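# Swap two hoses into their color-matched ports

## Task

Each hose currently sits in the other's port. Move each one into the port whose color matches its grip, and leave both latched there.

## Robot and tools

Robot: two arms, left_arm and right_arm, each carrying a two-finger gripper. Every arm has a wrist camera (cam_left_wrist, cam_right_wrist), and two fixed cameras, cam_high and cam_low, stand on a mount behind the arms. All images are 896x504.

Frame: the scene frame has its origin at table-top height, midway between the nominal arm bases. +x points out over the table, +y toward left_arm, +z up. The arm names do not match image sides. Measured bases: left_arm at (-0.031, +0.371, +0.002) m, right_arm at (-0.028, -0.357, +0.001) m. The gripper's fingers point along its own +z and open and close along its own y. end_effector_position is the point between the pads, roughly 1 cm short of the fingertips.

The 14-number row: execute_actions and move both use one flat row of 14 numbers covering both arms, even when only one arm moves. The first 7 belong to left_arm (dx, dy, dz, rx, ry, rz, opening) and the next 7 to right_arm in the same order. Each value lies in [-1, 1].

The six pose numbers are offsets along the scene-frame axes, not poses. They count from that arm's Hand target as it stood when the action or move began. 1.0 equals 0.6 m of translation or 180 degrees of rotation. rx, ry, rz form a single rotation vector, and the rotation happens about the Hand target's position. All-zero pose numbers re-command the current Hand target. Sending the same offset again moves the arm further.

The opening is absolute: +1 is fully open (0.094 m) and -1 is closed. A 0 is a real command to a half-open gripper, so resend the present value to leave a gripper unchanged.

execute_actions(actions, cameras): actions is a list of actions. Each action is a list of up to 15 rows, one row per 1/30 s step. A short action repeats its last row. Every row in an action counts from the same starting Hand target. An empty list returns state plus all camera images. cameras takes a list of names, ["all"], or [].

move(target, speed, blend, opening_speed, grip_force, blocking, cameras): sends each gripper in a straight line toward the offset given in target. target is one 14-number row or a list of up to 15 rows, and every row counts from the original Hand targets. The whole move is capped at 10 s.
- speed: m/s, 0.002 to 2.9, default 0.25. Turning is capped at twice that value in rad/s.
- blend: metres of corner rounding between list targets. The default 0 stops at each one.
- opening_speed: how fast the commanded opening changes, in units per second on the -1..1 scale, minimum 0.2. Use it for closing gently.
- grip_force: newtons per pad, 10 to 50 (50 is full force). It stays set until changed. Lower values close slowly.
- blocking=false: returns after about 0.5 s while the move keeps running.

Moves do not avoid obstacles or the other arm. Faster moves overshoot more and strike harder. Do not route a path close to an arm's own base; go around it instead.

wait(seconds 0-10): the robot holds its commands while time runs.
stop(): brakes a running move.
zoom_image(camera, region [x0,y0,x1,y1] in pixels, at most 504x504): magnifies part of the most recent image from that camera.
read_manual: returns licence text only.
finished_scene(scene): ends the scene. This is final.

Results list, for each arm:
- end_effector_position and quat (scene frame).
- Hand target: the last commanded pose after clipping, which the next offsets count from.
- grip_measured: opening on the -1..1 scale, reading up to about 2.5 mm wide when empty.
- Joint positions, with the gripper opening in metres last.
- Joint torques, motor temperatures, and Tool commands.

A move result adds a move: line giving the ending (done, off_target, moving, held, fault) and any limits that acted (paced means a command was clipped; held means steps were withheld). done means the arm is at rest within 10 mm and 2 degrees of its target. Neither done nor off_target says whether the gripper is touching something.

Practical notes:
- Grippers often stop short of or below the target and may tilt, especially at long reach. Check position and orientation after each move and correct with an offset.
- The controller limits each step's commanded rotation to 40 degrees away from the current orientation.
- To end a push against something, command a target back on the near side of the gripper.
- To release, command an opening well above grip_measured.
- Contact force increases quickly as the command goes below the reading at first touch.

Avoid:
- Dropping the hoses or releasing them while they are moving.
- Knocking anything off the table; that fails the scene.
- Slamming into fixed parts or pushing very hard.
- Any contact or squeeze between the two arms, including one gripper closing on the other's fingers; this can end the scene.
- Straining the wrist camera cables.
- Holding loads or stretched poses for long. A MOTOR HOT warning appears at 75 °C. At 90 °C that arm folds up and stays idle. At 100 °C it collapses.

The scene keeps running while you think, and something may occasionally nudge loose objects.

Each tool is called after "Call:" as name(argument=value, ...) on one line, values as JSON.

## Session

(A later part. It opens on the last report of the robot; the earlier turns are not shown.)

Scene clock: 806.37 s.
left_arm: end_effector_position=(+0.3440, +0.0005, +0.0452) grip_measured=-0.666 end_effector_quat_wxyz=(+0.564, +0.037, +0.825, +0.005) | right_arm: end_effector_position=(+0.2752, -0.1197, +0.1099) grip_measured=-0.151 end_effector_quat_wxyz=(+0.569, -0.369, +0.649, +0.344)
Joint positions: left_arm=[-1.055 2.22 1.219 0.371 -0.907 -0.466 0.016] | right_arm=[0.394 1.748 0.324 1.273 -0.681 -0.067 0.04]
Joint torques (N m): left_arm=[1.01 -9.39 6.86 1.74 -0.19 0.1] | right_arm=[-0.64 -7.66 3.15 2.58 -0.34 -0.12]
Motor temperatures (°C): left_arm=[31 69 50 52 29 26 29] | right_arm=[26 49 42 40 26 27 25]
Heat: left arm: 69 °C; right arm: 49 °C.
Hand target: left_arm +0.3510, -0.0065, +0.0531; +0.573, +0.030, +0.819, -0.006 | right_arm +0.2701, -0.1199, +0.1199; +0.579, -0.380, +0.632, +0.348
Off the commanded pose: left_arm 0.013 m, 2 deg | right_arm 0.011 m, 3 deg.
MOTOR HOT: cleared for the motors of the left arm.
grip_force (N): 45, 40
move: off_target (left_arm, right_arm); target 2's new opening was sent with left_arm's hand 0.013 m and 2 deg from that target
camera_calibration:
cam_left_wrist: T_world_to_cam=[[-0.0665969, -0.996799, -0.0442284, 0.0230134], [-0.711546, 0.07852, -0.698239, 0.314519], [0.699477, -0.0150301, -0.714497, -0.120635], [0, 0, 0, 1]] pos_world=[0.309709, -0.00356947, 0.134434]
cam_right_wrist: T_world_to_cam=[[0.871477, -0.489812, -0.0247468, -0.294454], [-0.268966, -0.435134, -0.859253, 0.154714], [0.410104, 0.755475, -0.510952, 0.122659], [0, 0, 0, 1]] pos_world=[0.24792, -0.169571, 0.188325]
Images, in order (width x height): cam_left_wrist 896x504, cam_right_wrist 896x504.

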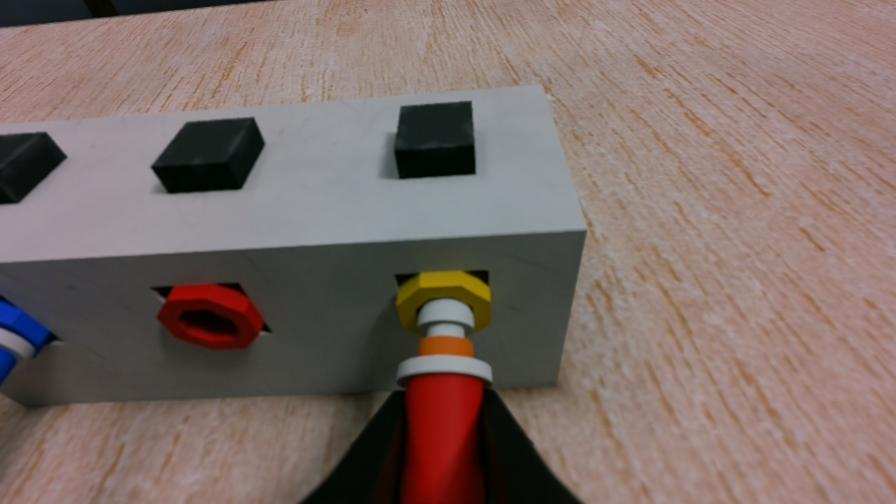

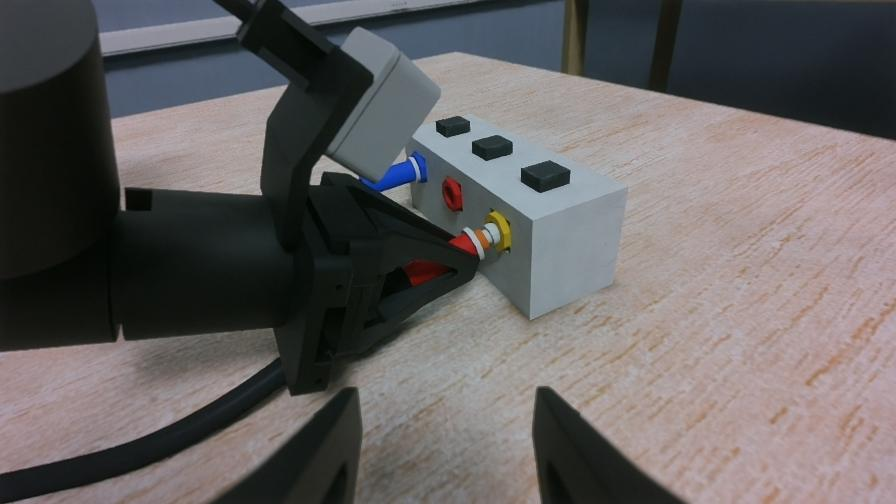

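Call:
move(target=[[-0.0917, 0.0067, 0.0067, 0, 0, 0, -1, 0, 0, 0, 0, 0, 0, -0.15],[-0.1322, 0.0937, 0.0098, 0, 0.0695, 0, -1, 0, 0, 0, 0, 0, 0, -0.15],[-0.029, 0.0865, 0.0098, 0, 0.0695, 0, -1, 0, 0, 0, 0, 0, 0, -0.15]], speed=[0.1, 0.15, 0.1], blend=[0.02, 0, 0], cameras=["cam_left_wrist", "cam_right_wrist"])

Call:
zoom_image(camera="cam_right_wrist", region=[350, 110, 550, 260])

Call:
zoom_image(camera="cam_left_wrist", region=[350, 180, 560, 400])

Scene clock: 823.27 s.
left_arm: end_effector_position=(+0.3248, +0.0562, +0.0481) grip_measured=-0.667 end_effector_quat_wxyz=(+0.468, +0.035, +0.883, +0.008) | right_arm: end_effector_position=(+0.2752, -0.1197, +0.1099) grip_measured=-0.151 end_effector_quat_wxyz=(+0.569, -0.369, +0.649, +0.344)
Joint positions: left_arm=[-0.987 1.995 1.099 0.033 -0.741 -0.611 0.016] | right_arm=[0.394 1.748 0.324 1.273 -0.681 -0.067 0.04]
Joint torques (N m): left_arm=[0.87 -8.32 7.28 1.63 -0.18 0.12] | right_arm=[-0.61 -7.68 3.12 2.58 -0.34 -0.12]
Motor temperatures (°C): left_arm=[31 67 48 50 28 26 29] | right_arm=[26 49 41 39 26 27 25]
Heat: left arm: 67 °C; right arm: 49 °C.
Hand target: left_arm +0.3337, +0.0453, +0.0592; +0.480, +0.029, +0.877, -0.009 | right_arm +0.2701, -0.1199, +0.1199; +0.579, -0.380, +0.632, +0.348
Off the commanded pose: left_arm 0.018 m, 3 deg | right_arm 0.011 m, 3 deg.
grip_force (N): 45, 40
move: off_target (left_arm, right_arm)
camera_calibration:
cam_left_wrist: T_world_to_cam=[[-0.0628037, -0.997282, -0.038528, 0.0759523], [-0.849959, 0.0736798, -0.521671, 0.3352], [0.523092, -0.0000156253, -0.852276, -0.0411596], [0, 0, 0, 1]] pos_world=[0.311206, 0.0510478, 0.142711]
cam_right_wrist: T_world_to_cam=[[0.871477, -0.489812, -0.0247468, -0.294454], [-0.268966, -0.435134, -0.859253, 0.154714], [0.410104, 0.755475, -0.510952, 0.122659], [0, 0, 0, 1]] pos_world=[0.24792, -0.169571, 0.188325]
Images, in order (width x height): cam_left_wrist 896x504, cam_right_wrist 896x504.

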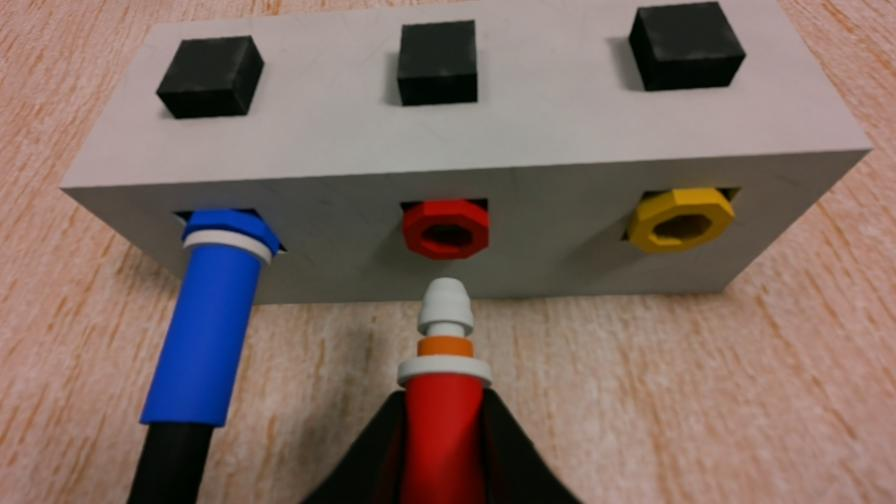

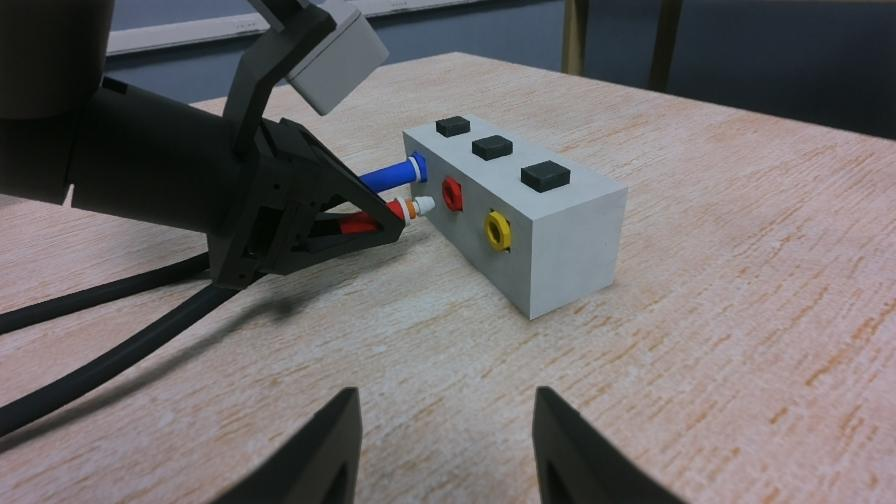

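Scaled by 2.520.

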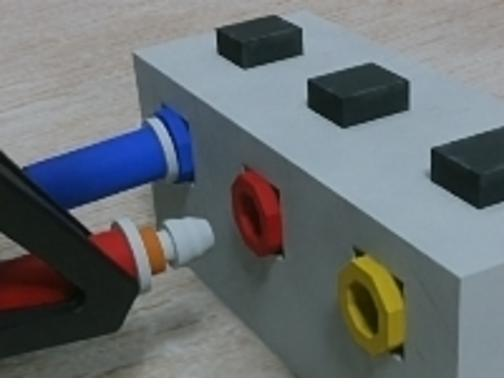

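Scaled by 2.291.

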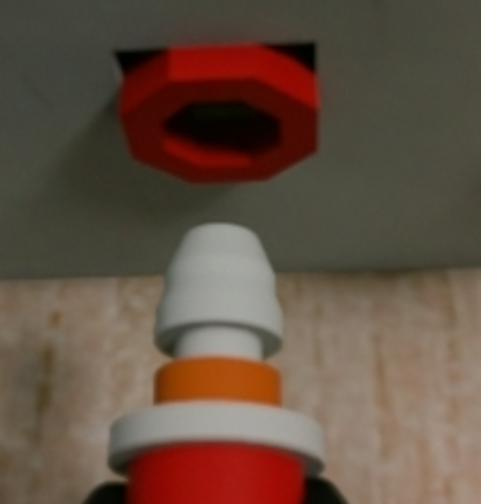

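Call:
move(target=[[-0.1033, 0.0067, 0.0167, 0, 0.044, 0, -1, 0, 0, 0, 0, 0, 0, -0.15],[0.0, -0.0005, 0.0167, 0, 0.044, 0, -1, 0, 0, 0, 0, 0, 0, -0.15]], speed=[0.15, 0.1], cameras=["cam_left_wrist", "cam_right_wrist"])

Call:
zoom_image(camera="cam_right_wrist", region=[350, 110, 550, 260])

Call:
zoom_image(camera="cam_left_wrist", region=[350, 180, 560, 400])

Scene clock: 833.33 s.
left_arm: end_effector_position=(+0.3244, +0.0561, +0.0577) grip_measured=-0.667 end_effector_quat_wxyz=(+0.406, +0.033, +0.913, +0.007) | right_arm: end_effector_position=(+0.2752, -0.1197, +0.1099) grip_measured=-0.151 end_effector_quat_wxyz=(+0.569, -0.369, +0.649, +0.344)
Joint positions: left_arm=[-0.957 1.975 1.23 -0.238 -0.636 -0.676 0.016] | right_arm=[0.394 1.748 0.324 1.273 -0.681 -0.067 0.04]
Joint torques (N m): left_arm=[0.85 -8.53 7.65 1.5 -0.17 0.12] | right_arm=[-0.59 -7.66 3.15 2.58 -0.34 -0.12]
Motor temperatures (°C): left_arm=[30 66 49 48 28 26 29] | right_arm=[26 49 41 39 26 27 25]
Heat: left arm: 66 °C; right arm: 49 °C.
Hand target: left_arm +0.3336, +0.0451, +0.0690; +0.418, +0.028, +0.908, -0.011 | right_arm +0.2701, -0.1199, +0.1199; +0.579, -0.380, +0.632, +0.348
Off the commanded pose: left_arm 0.018 m, 3 deg | right_arm 0.011 m, 3 deg.
grip_force (N): 45, 40
move: off_target (left_arm, right_arm)
camera_calibration:
cam_left_wrist: T_world_to_cam=[[-0.0615169, -0.997677, -0.0292579, 0.0753454], [-0.914362, 0.0680847, -0.399133, 0.353995], [0.400198, 0.00219885, -0.916426, 0.0106341], [0, 0, 0, 1]] pos_world=[0.324059, 0.0510453, 0.153241]
cam_right_wrist: T_world_to_cam=[[0.871477, -0.489812, -0.0247468, -0.294454], [-0.268966, -0.435134, -0.859253, 0.154714], [0.410104, 0.755475, -0.510952, 0.122659], [0, 0, 0, 1]] pos_world=[0.24792, -0.169571, 0.188325]
Images, in order (width x height): cam_left_wrist 896x504, cam_right_wrist 896x504.

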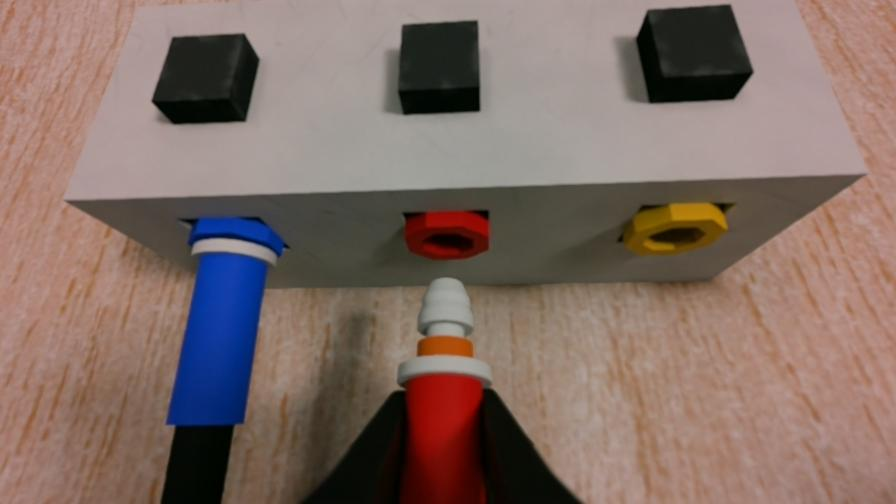

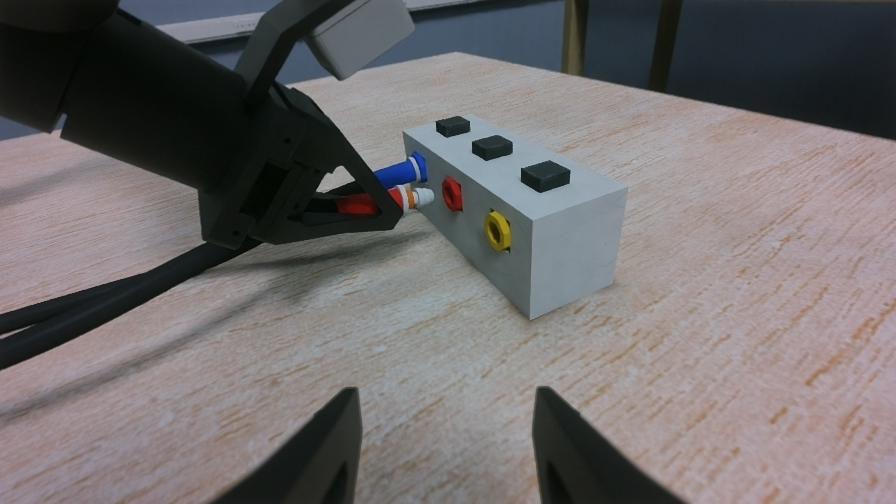

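Scaled by 2.520.

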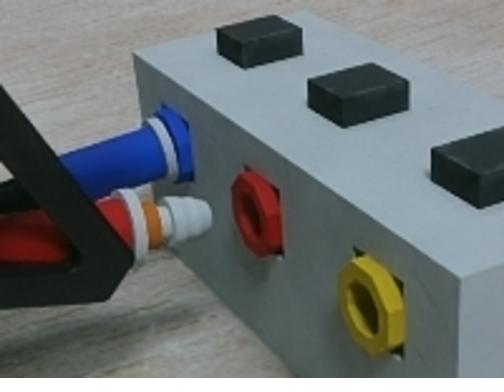

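Scaled by 2.291.

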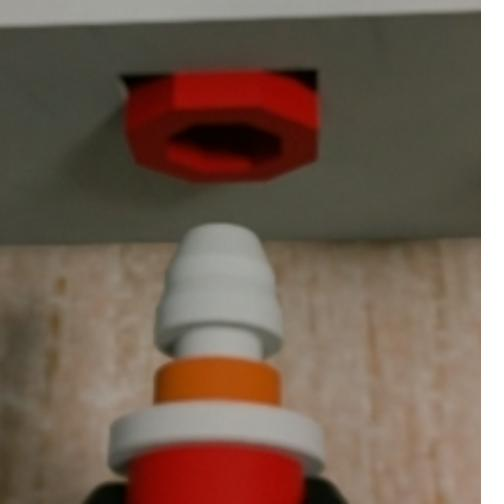

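Call:
move(target=[[-0.1033, 0.0122, 0.01, 0, 0, 0, -1, 0, 0, 0, 0, 0, 0, -0.15],[0.0, 0.005, -0.0033, 0, 0, 0, -1, 0, 0, 0, 0, 0, 0, -0.15],[0.0167, 0.0038, -0.0033, 0, 0, 0, -1, 0, 0, 0, 0, 0, 0, -0.15]], speed=[0.15, 0.1, 0.03], cameras=["cam_left_wrist", "cam_right_wrist"])

Call:
zoom_image(camera="cam_right_wrist", region=[350, 110, 550, 260])

Call:
zoom_image(camera="cam_left_wrist", region=[350, 180, 560, 400])

Scene clock: 850.73 s.
left_arm: end_effector_position=(+0.3332, +0.0570, +0.0559) grip_measured=-0.667 end_effector_quat_wxyz=(+0.406, +0.034, +0.913, +0.006) | right_arm: end_effector_position=(+0.2752, -0.1197, +0.1099) grip_measured=-0.151 end_effector_quat_wxyz=(+0.569, -0.369, +0.649, +0.344)
Joint positions: left_arm=[-0.936 1.99 1.241 -0.221 -0.621 -0.652 0.016] | right_arm=[0.394 1.748 0.324 1.273 -0.681 -0.067 0.04]
Joint torques (N m): left_arm=[1.18 -8.58 7.69 1.52 -0.17 0.11] | right_arm=[-0.61 -7.69 3.12 2.58 -0.35 -0.12]
Motor temperatures (°C): left_arm=[30 64 48 47 28 26 29] | right_arm=[26 49 41 39 26 27 24]
Heat: left arm: 64 °C; right arm: 49 °C.
Hand target: left_arm +0.3437, +0.0474, +0.0671; +0.418, +0.028, +0.908, -0.011 | right_arm +0.2701, -0.1199, +0.1199; +0.579, -0.380, +0.632, +0.348
Off the commanded pose: left_arm 0.018 m, 3 deg | right_arm 0.011 m, 3 deg.
grip_force (N): 45, 40
move: off_target (left_arm, right_arm)
camera_calibration:
cam_left_wrist: T_world_to_cam=[[-0.0646073, -0.997513, -0.0281723, 0.0776866], [-0.914326, 0.0704824, -0.398799, 0.361067], [0.399793, -0.0000066757, -0.916606, 0.00573776], [0, 0, 0, 1]] pos_world=[0.332859, 0.0520445, 0.151441]
cam_right_wrist: T_world_to_cam=[[0.871477, -0.489812, -0.0247468, -0.294454], [-0.268966, -0.435134, -0.859253, 0.154714], [0.410104, 0.755475, -0.510952, 0.122659], [0, 0, 0, 1]] pos_world=[0.24792, -0.169571, 0.188325]
Images, in order (width x height): cam_left_wrist 896x504, cam_right_wrist 896x504.

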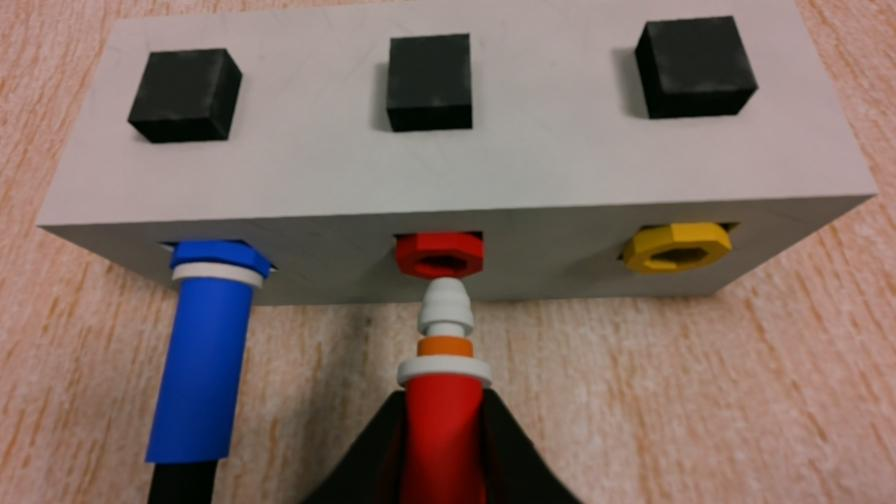

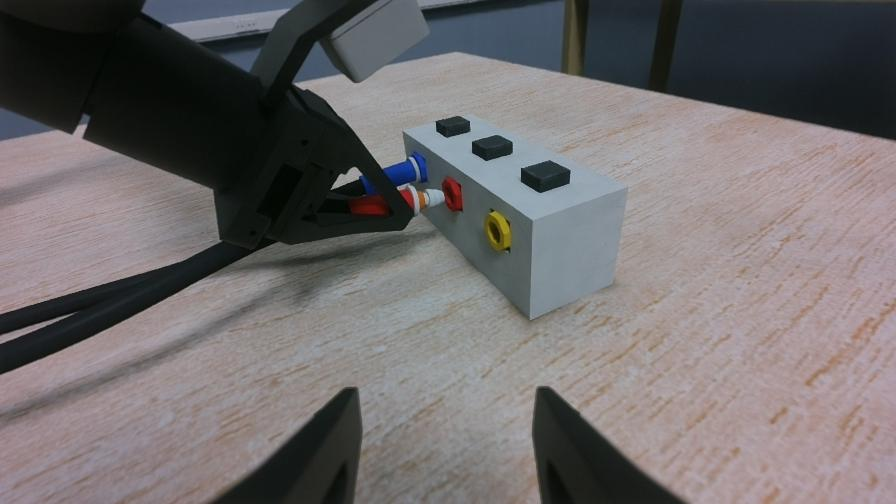

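Scaled by 2.520.

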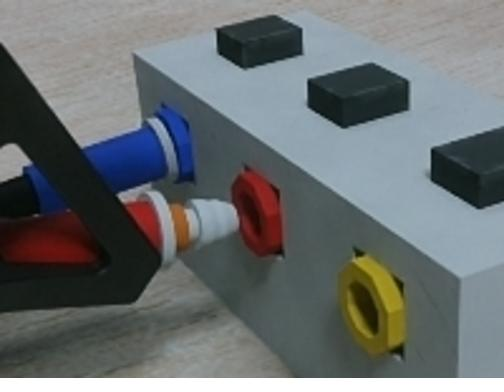

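Scaled by 2.291.

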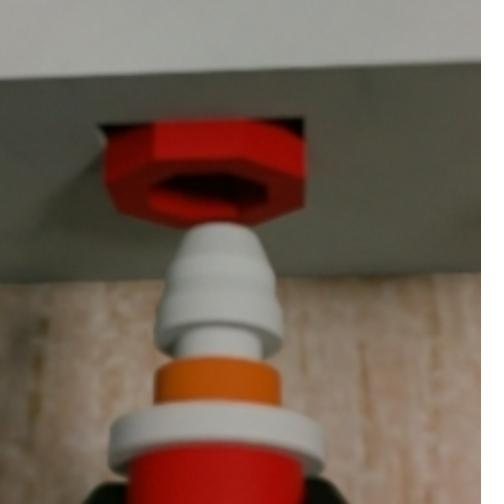

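Call:
move(target=[[0.02, 0.0025, 0.0, 0, 0, 0, -1, 0, 0, 0, 0, 0, 0, -0.15],[0.075, -0.001, 0.008, 0, 0, 0, -1, 0, 0, 0, 0, 0, 0, -0.15]], speed=[0.03, 0.04], blend=[0.005, 0], cameras=["cam_left_wrist", "cam_right_wrist"])

Call:
zoom_image(camera="cam_right_wrist", region=[370, 130, 480, 230])

Call:
zoom_image(camera="cam_left_wrist", region=[350, 220, 560, 440])

Scene clock: 858.90 s.
left_arm: end_effector_position=(+0.3479, +0.0586, +0.0553) grip_measured=-0.667 end_effector_quat_wxyz=(+0.374, +0.064, +0.925, +0.026) | right_arm: end_effector_position=(+0.2752, -0.1197, +0.1099) grip_measured=-0.151 end_effector_quat_wxyz=(+0.569, -0.369, +0.649, +0.344)
Joint positions: left_arm=[-0.893 2.035 1.353 -0.338 -0.566 -0.579 0.016] | right_arm=[0.394 1.748 0.324 1.273 -0.681 -0.067 0.04]
Joint torques (N m): left_arm=[4.98 -7.23 8.9 2.37 -0.25 0.15] | right_arm=[-0.62 -7.68 3.11 2.58 -0.34 -0.11]
Motor temperatures (°C): left_arm=[30 64 48 47 28 26 29] | right_arm=[26 49 40 39 26 27 24]
Heat: left arm: 64 °C; right arm: 49 °C.
Hand target: left_arm +0.3886, +0.0467, +0.0718; +0.418, +0.028, +0.908, -0.011 | right_arm +0.2701, -0.1199, +0.1199; +0.579, -0.380, +0.632, +0.348
Off the commanded pose: left_arm 0.046 m, 8 deg | right_arm 0.011 m, 3 deg.
grip_force (N): 45, 40
move: off_target (left_arm, right_arm)
camera_calibration:
cam_left_wrist: T_world_to_cam=[[-0.106509, -0.990598, -0.0858514, 0.0975846], [-0.934948, 0.129164, -0.330438, 0.374138], [0.338421, 0.0450718, -0.939915, 0.0193353], [0, 0, 0, 1]] pos_world=[0.35365, 0.0474706, 0.150181]
cam_right_wrist: T_world_to_cam=[[0.871477, -0.489812, -0.0247468, -0.294454], [-0.268966, -0.435134, -0.859253, 0.154714], [0.410104, 0.755475, -0.510952, 0.122659], [0, 0, 0, 1]] pos_world=[0.24792, -0.169571, 0.188325]
Images, in order (width x height): cam_left_wrist 896x504, cam_right_wrist 896x504.

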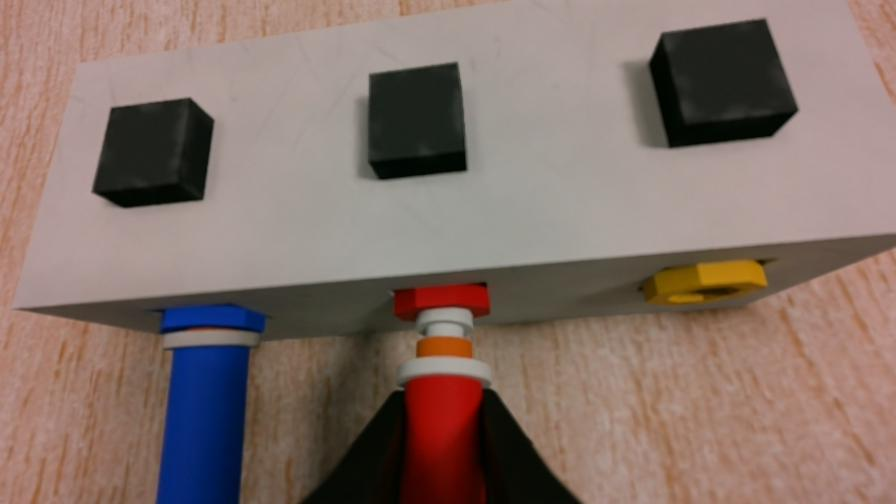

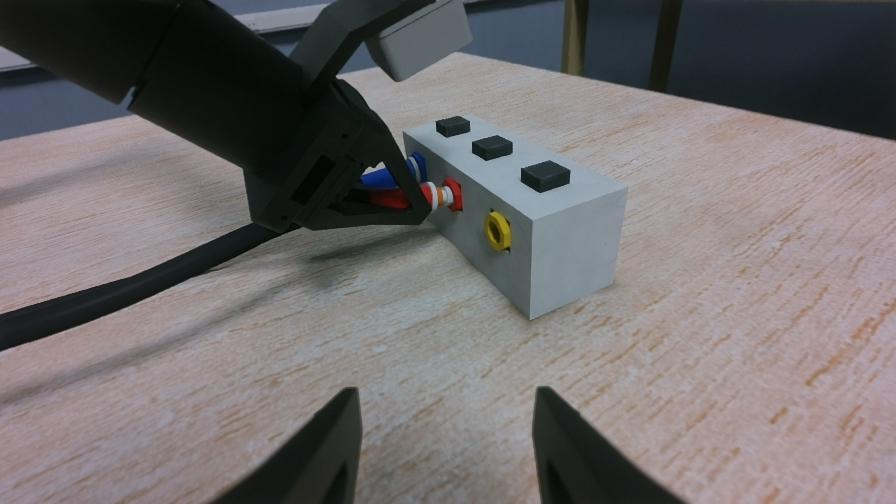

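Scaled by 4.582.

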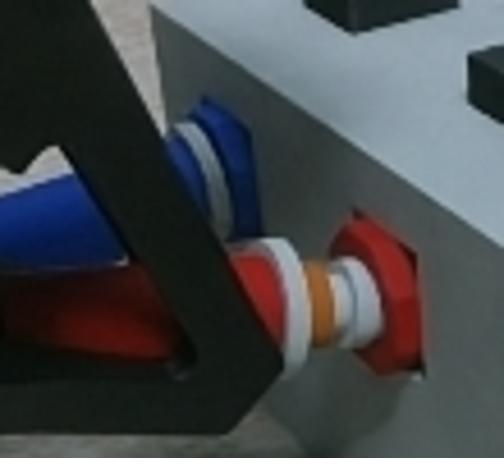

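Scaled by 2.291.

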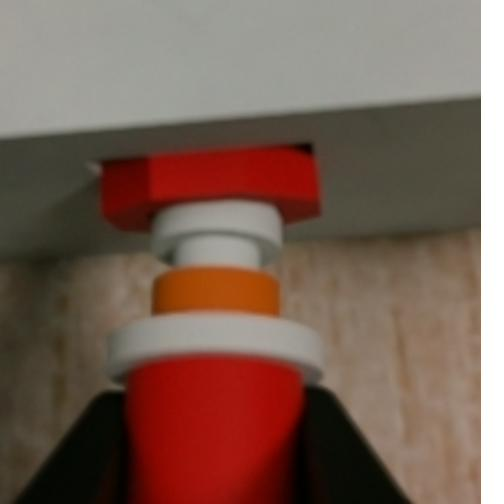

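Call:
move(target=[0.0667, -0.0333, 0.01, 0, -0.06, 0.03, -1, 0, 0, 0, 0, 0, 0, -0.15], speed=0.08, cameras=["cam_left_wrist", "cam_right_wrist"])

Call:
zoom_image(camera="cam_right_wrist", region=[370, 130, 480, 230])

Call:
zoom_image(camera="cam_left_wrist", region=[350, 220, 560, 440])

Scene clock: 871.03 s.
left_arm: end_effector_position=(+0.3618, +0.0573, +0.0496) grip_measured=-0.667 end_effector_quat_wxyz=(+0.409, +0.058, +0.906, +0.091) | right_arm: end_effector_position=(+0.2752, -0.1197, +0.1099) grip_measured=-0.151 end_effector_quat_wxyz=(+0.569, -0.369, +0.649, +0.344)
Joint positions: left_arm=[-0.919 2.136 1.438 -0.354 -0.727 -0.578 0.016] | right_arm=[0.394 1.748 0.324 1.273 -0.681 -0.067 0.04]
Joint torques (N m): left_arm=[5.61 -7.04 10.37 3.45 -0.61 0.1] | right_arm=[-0.61 -7.65 3.14 2.58 -0.34 -0.12]
Motor temperatures (°C): left_arm=[30 63 49 51 28 26 29] | right_arm=[26 49 40 39 26 27 24]
Heat: left arm: 63 °C; right arm: 49 °C.
Hand target: left_arm +0.4287, +0.0267, +0.0779; +0.502, -0.013, +0.865, +0.011 | right_arm +0.2701, -0.1199, +0.1199; +0.579, -0.380, +0.632, +0.348
Off the commanded pose: left_arm 0.079 m, 17 deg | right_arm 0.011 m, 3 deg.
grip_force (N): 45, 40
move: off_target (left_arm, right_arm)
camera_calibration:
cam_left_wrist: T_world_to_cam=[[-0.0380516, -0.978485, -0.202777, 0.0775342], [-0.90972, 0.117886, -0.398137, 0.380311], [0.413476, 0.169321, -0.894633, -0.0272193], [0, 0, 0, 1]] pos_world=[0.360182, 0.0356415, 0.142787]
cam_right_wrist: T_world_to_cam=[[0.871477, -0.489812, -0.0247468, -0.294454], [-0.268966, -0.435134, -0.859253, 0.154714], [0.410104, 0.755475, -0.510952, 0.122659], [0, 0, 0, 1]] pos_world=[0.24792, -0.169571, 0.188325]
Images, in order (width x height): cam_left_wrist 896x504, cam_right_wrist 896x504.

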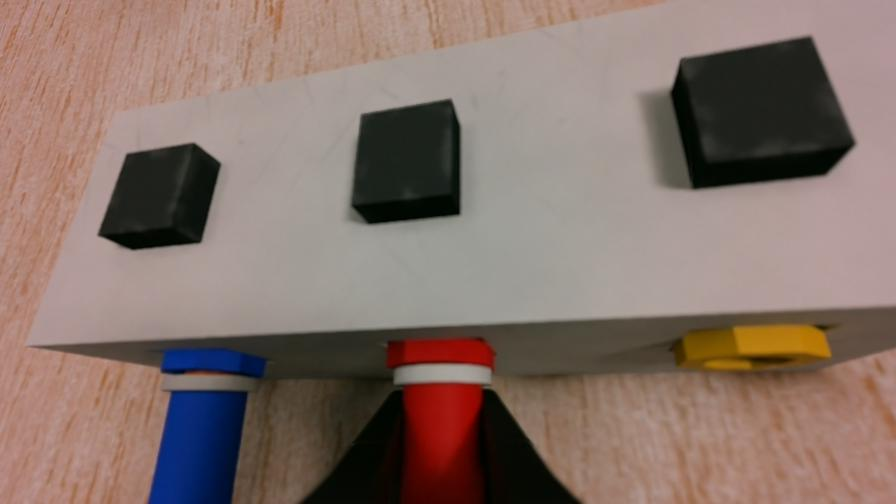

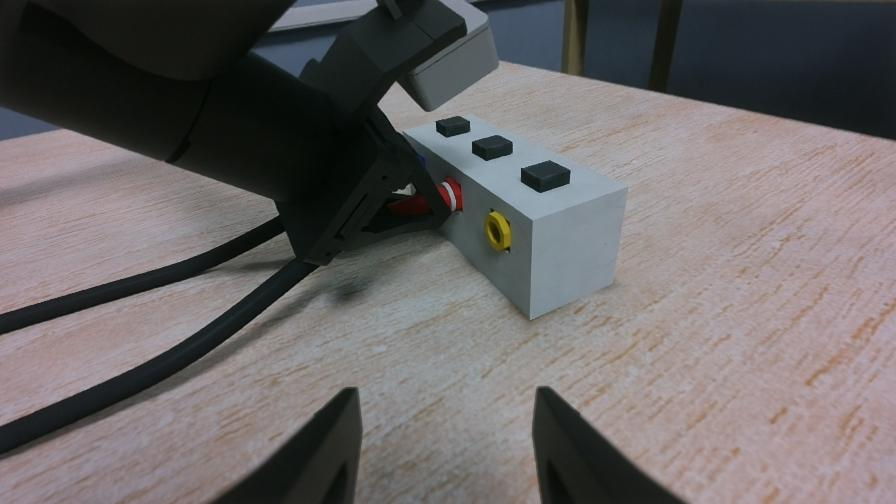

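Scaled by 4.582.

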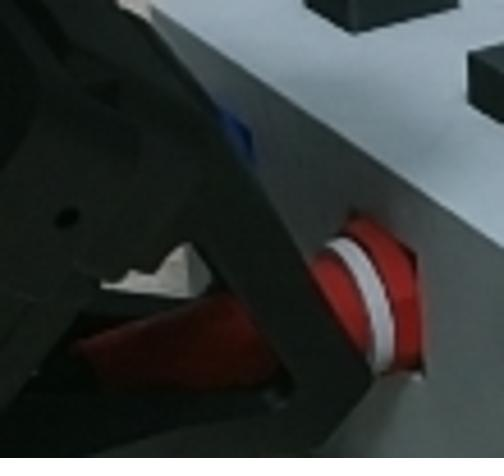

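Scaled by 2.291.

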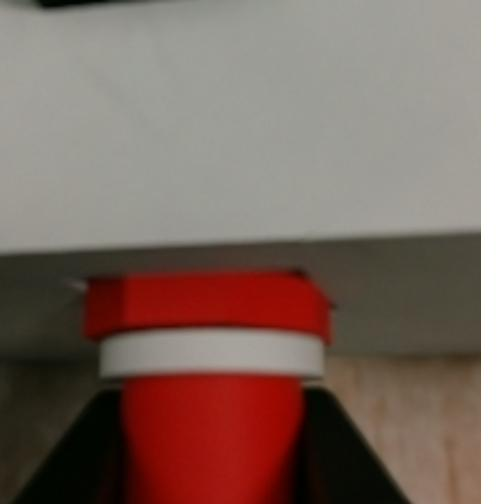

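Call:
move(target=[[-0.12, 0.051, -0.04, 0, 0.045, -0.02, -1, 0, 0, 0, 0, 0, 0, -0.15],[-0.155, 0.051, -0.03, 0, 0.045, -0.02, -1, 0, 0, 0, 0, 0, 0, -0.15]], speed=0.12, cameras=["cam_left_wrist", "cam_right_wrist"])

Call:
zoom_image(camera="cam_right_wrist", region=[370, 130, 480, 230])

Scene clock: 876.20 s.
left_arm: end_effector_position=(+0.3557, +0.0536, +0.0481) grip_measured=-0.667 end_effector_quat_wxyz=(+0.449, +0.013, +0.894, -0.008) | right_arm: end_effector_position=(+0.2752, -0.1197, +0.1099) grip_measured=-0.151 end_effector_quat_wxyz=(+0.569, -0.369, +0.649, +0.344)
Joint positions: left_arm=[-0.914 2.048 1.211 -0.019 -0.66 -0.619 0.016] | right_arm=[0.394 1.748 0.324 1.273 -0.681 -0.067 0.04]
Joint torques (N m): left_arm=[-2.47 -14.23 3.06 0.72 -0.4 -0.32] | right_arm=[-0.62 -7.66 3.14 2.59 -0.34 -0.12]
Motor temperatures (°C): left_arm=[31 63 49 51 28 26 29] | right_arm=[26 49 40 39 26 27 24]
Heat: left arm: 63 °C; right arm: 49 °C.
Hand target: left_arm +0.3356, +0.0573, +0.0598; +0.440, +0.015, +0.898, -0.003 | right_arm +0.2701, -0.1199, +0.1199; +0.579, -0.380, +0.632, +0.348
Off the commanded pose: left_arm 0.024 m, 1 deg | right_arm 0.011 m, 3 deg.
grip_force (N): 45, 40
move: off_target (left_arm, right_arm)
camera_calibration:
cam_left_wrist: T_world_to_cam=[[-0.0396893, -0.999134, 0.0124998, 0.0647721], [-0.874115, 0.028657, -0.484873, 0.370922], [0.484095, -0.0301705, -0.874495, -0.0407418], [0, 0, 0, 1]] pos_world=[0.346522, 0.0528573, 0.143412]
cam_right_wrist: T_world_to_cam=[[0.871477, -0.489812, -0.0247468, -0.294454], [-0.268966, -0.435134, -0.859253, 0.154714], [0.410104, 0.755475, -0.510952, 0.122659], [0, 0, 0, 1]] pos_world=[0.24792, -0.169571, 0.188325]
Images, in order (width x height): cam_left_wrist 896x504, cam_right_wrist 896x504.

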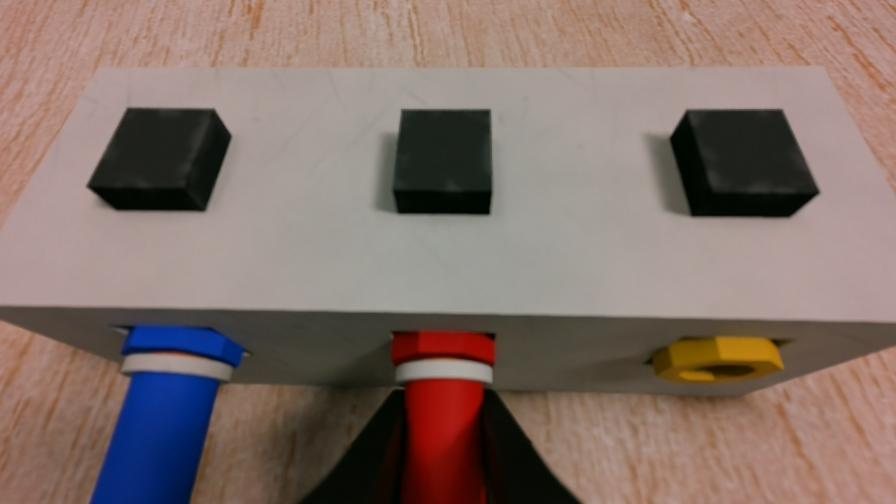

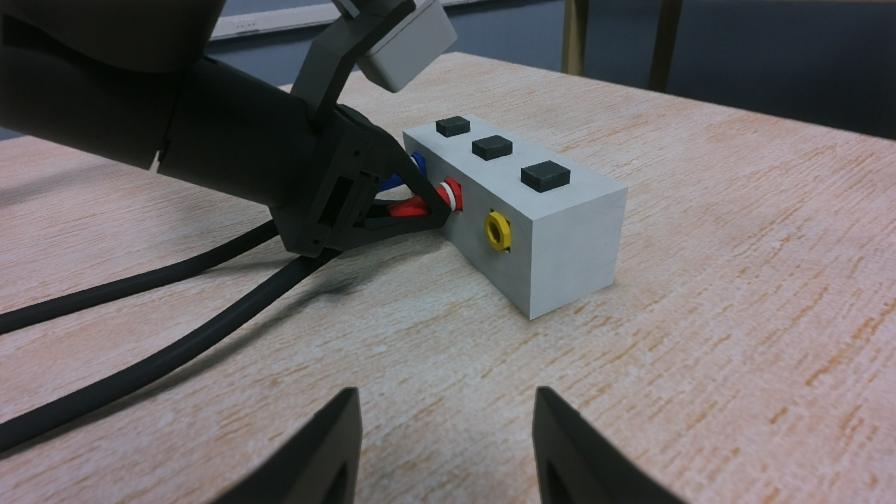

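Scaled by 4.582.

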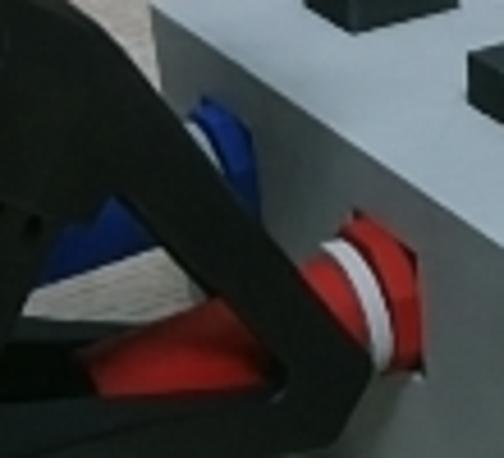

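Call:
move(target=[[0.03, -0.005, -0.013, 0, 0, 0, -1, 0, 0, 0, 0, 0, 0, -0.15],[0.03, -0.005, -0.013, 0, 0, 0, -0.15, 0, 0, 0, 0, 0, 0, -0.15],[-0.065, 0.0, 0.062, 0, 0, 0, -0.15, 0, 0, 0, 0, 0, 0, -0.15],[-0.193, 0.155, 0.233, 0, 0, 0, -0.15, -0.15, -0.133, 0.083, 0, 0, 0, -0.15],[-0.276, 0.4045, 0.217, 0, 0, 0, -0.15, -0.15, -0.133, 0.083, 0, 0, 0, -0.15]], speed=[0.1, 0.1, 0.1, 0.25, 0.25], blend=[0, 0, 0.02, 0.04, 0], opening_speed=0.5, cameras=["all"])

Call:
zoom_image(camera="cam_high", region=[390, 200, 620, 320])

Scene clock: 888.33 s.
left_arm: end_effector_position=(+0.1705, +0.2992, +0.1940) grip_measured=-0.152 end_effector_quat_wxyz=(+0.444, +0.010, +0.896, -0.007) | right_arm: end_effector_position=(+0.1783, -0.2007, +0.1545) grip_measured=-0.151 end_effector_quat_wxyz=(+0.561, -0.360, +0.654, +0.359)
Joint positions: left_arm=[-0.84 0.621 0.725 -0.935 -0.609 -0.564 0.04] | right_arm=[0.052 0.693 0.075 0.398 -1.029 -0.124 0.04]
Joint torques (N m): left_arm=[1.18 0.53 4.7 1.49 -0.12 0.13] | right_arm=[-0.29 -0.47 9.76 2.25 -0.26 -0.34]
Motor temperatures (°C): left_arm=[30 67 48 47 28 26 29] | right_arm=[26 49 40 39 26 27 24]
Heat: left arm: 67 °C; right arm: 49 °C.
Hand target: left_arm +0.1700, +0.3001, +0.1900; +0.440, +0.015, +0.898, -0.003 | right_arm +0.1802, -0.1998, +0.1697; +0.579, -0.380, +0.632, +0.348
Off the commanded pose: left_arm 0.004 m, 1 deg | right_arm 0.015 m, 4 deg.
grip_force (N): 45, 40
move: off_target (right_arm)
camera_calibration:
cam_left_wrist: T_world_to_cam=[[-0.0320229, -0.99941, 0.0124285, 0.299785], [-0.879588, 0.0222739, -0.475214, 0.273688], [0.474657, -0.0261497, -0.879782, 0.18525], [0, 0, 0, 1]] pos_world=[0.162402, 0.298357, 0.289314]
cam_right_wrist: T_world_to_cam=[[0.873269, -0.483156, -0.0629363, -0.241698], [-0.29358, -0.418683, -0.859369, 0.139386], [0.388859, 0.768938, -0.507468, 0.252234], [0, 0, 0, 1]] pos_world=[0.153905, -0.252372, 0.232573]

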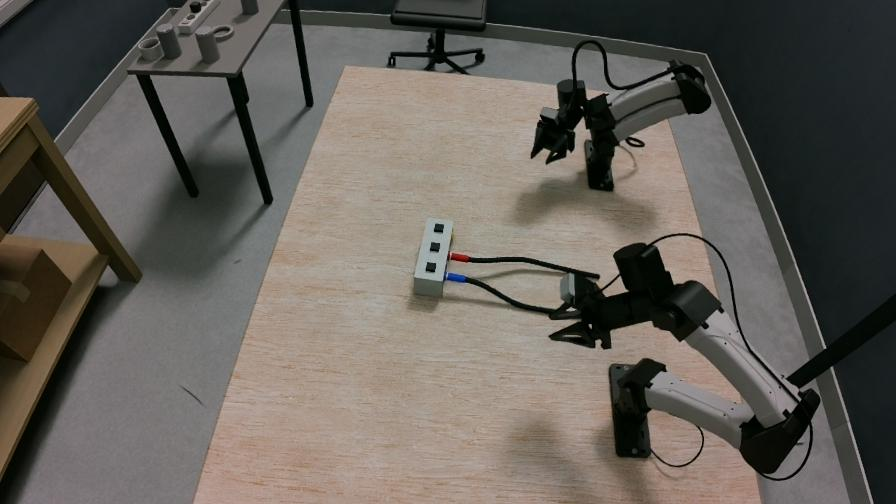

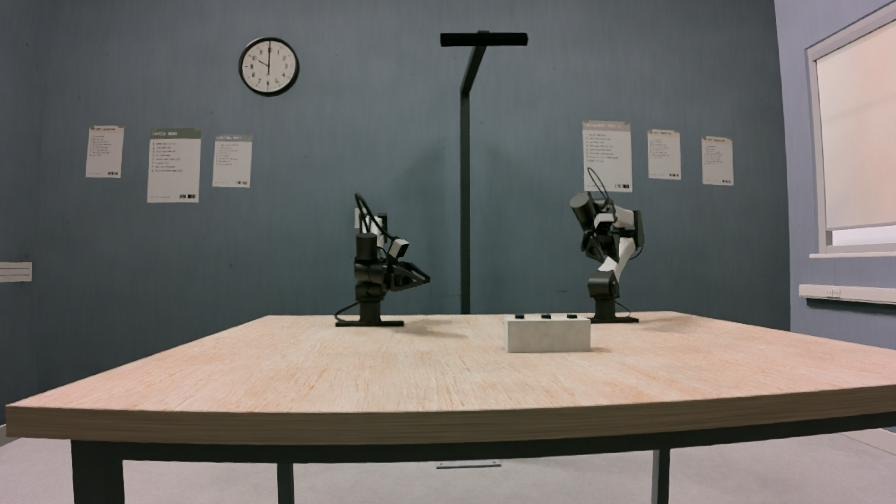

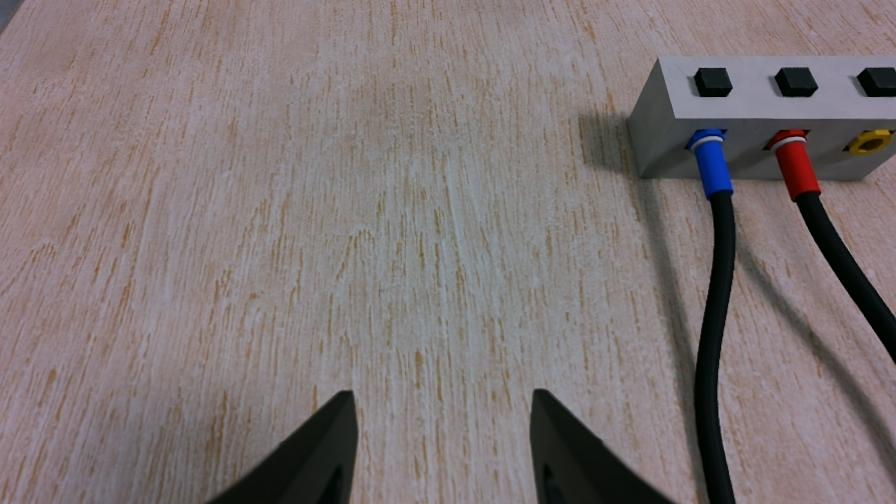

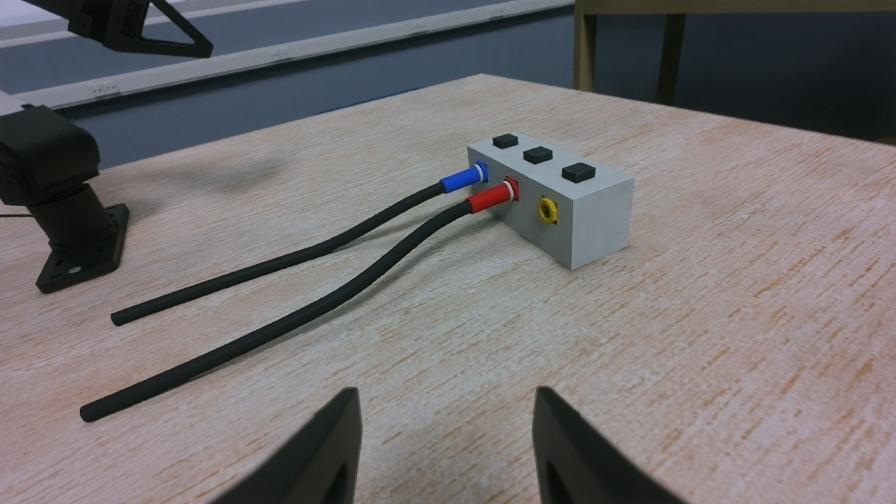

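Scaled by 2.191.

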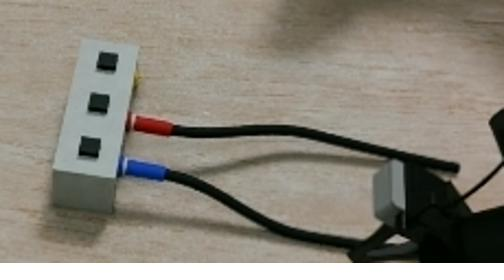

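Call:
zoom_image(camera="cam_right_wrist", region=[430, 120, 570, 230])

Call:
zoom_image(camera="cam_left_wrist", region=[660, 100, 880, 220])

Scaled by 3.600.

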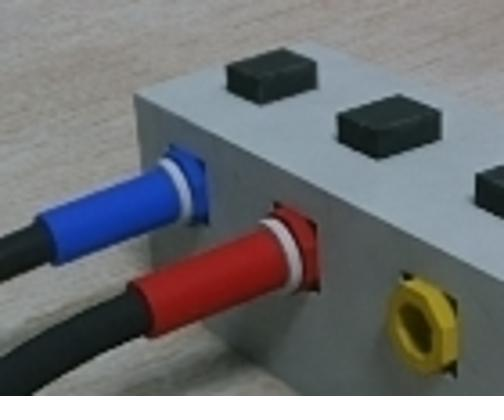

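Scaled by 2.291.

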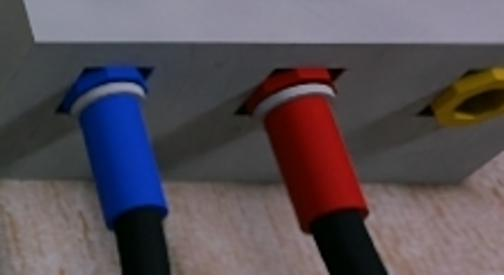

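Both plugs are fully seated in the port of their own colour, and the arms are folded clear of the block.

Call:
finished_scene(scene=2)

The scene is finished: the task was done.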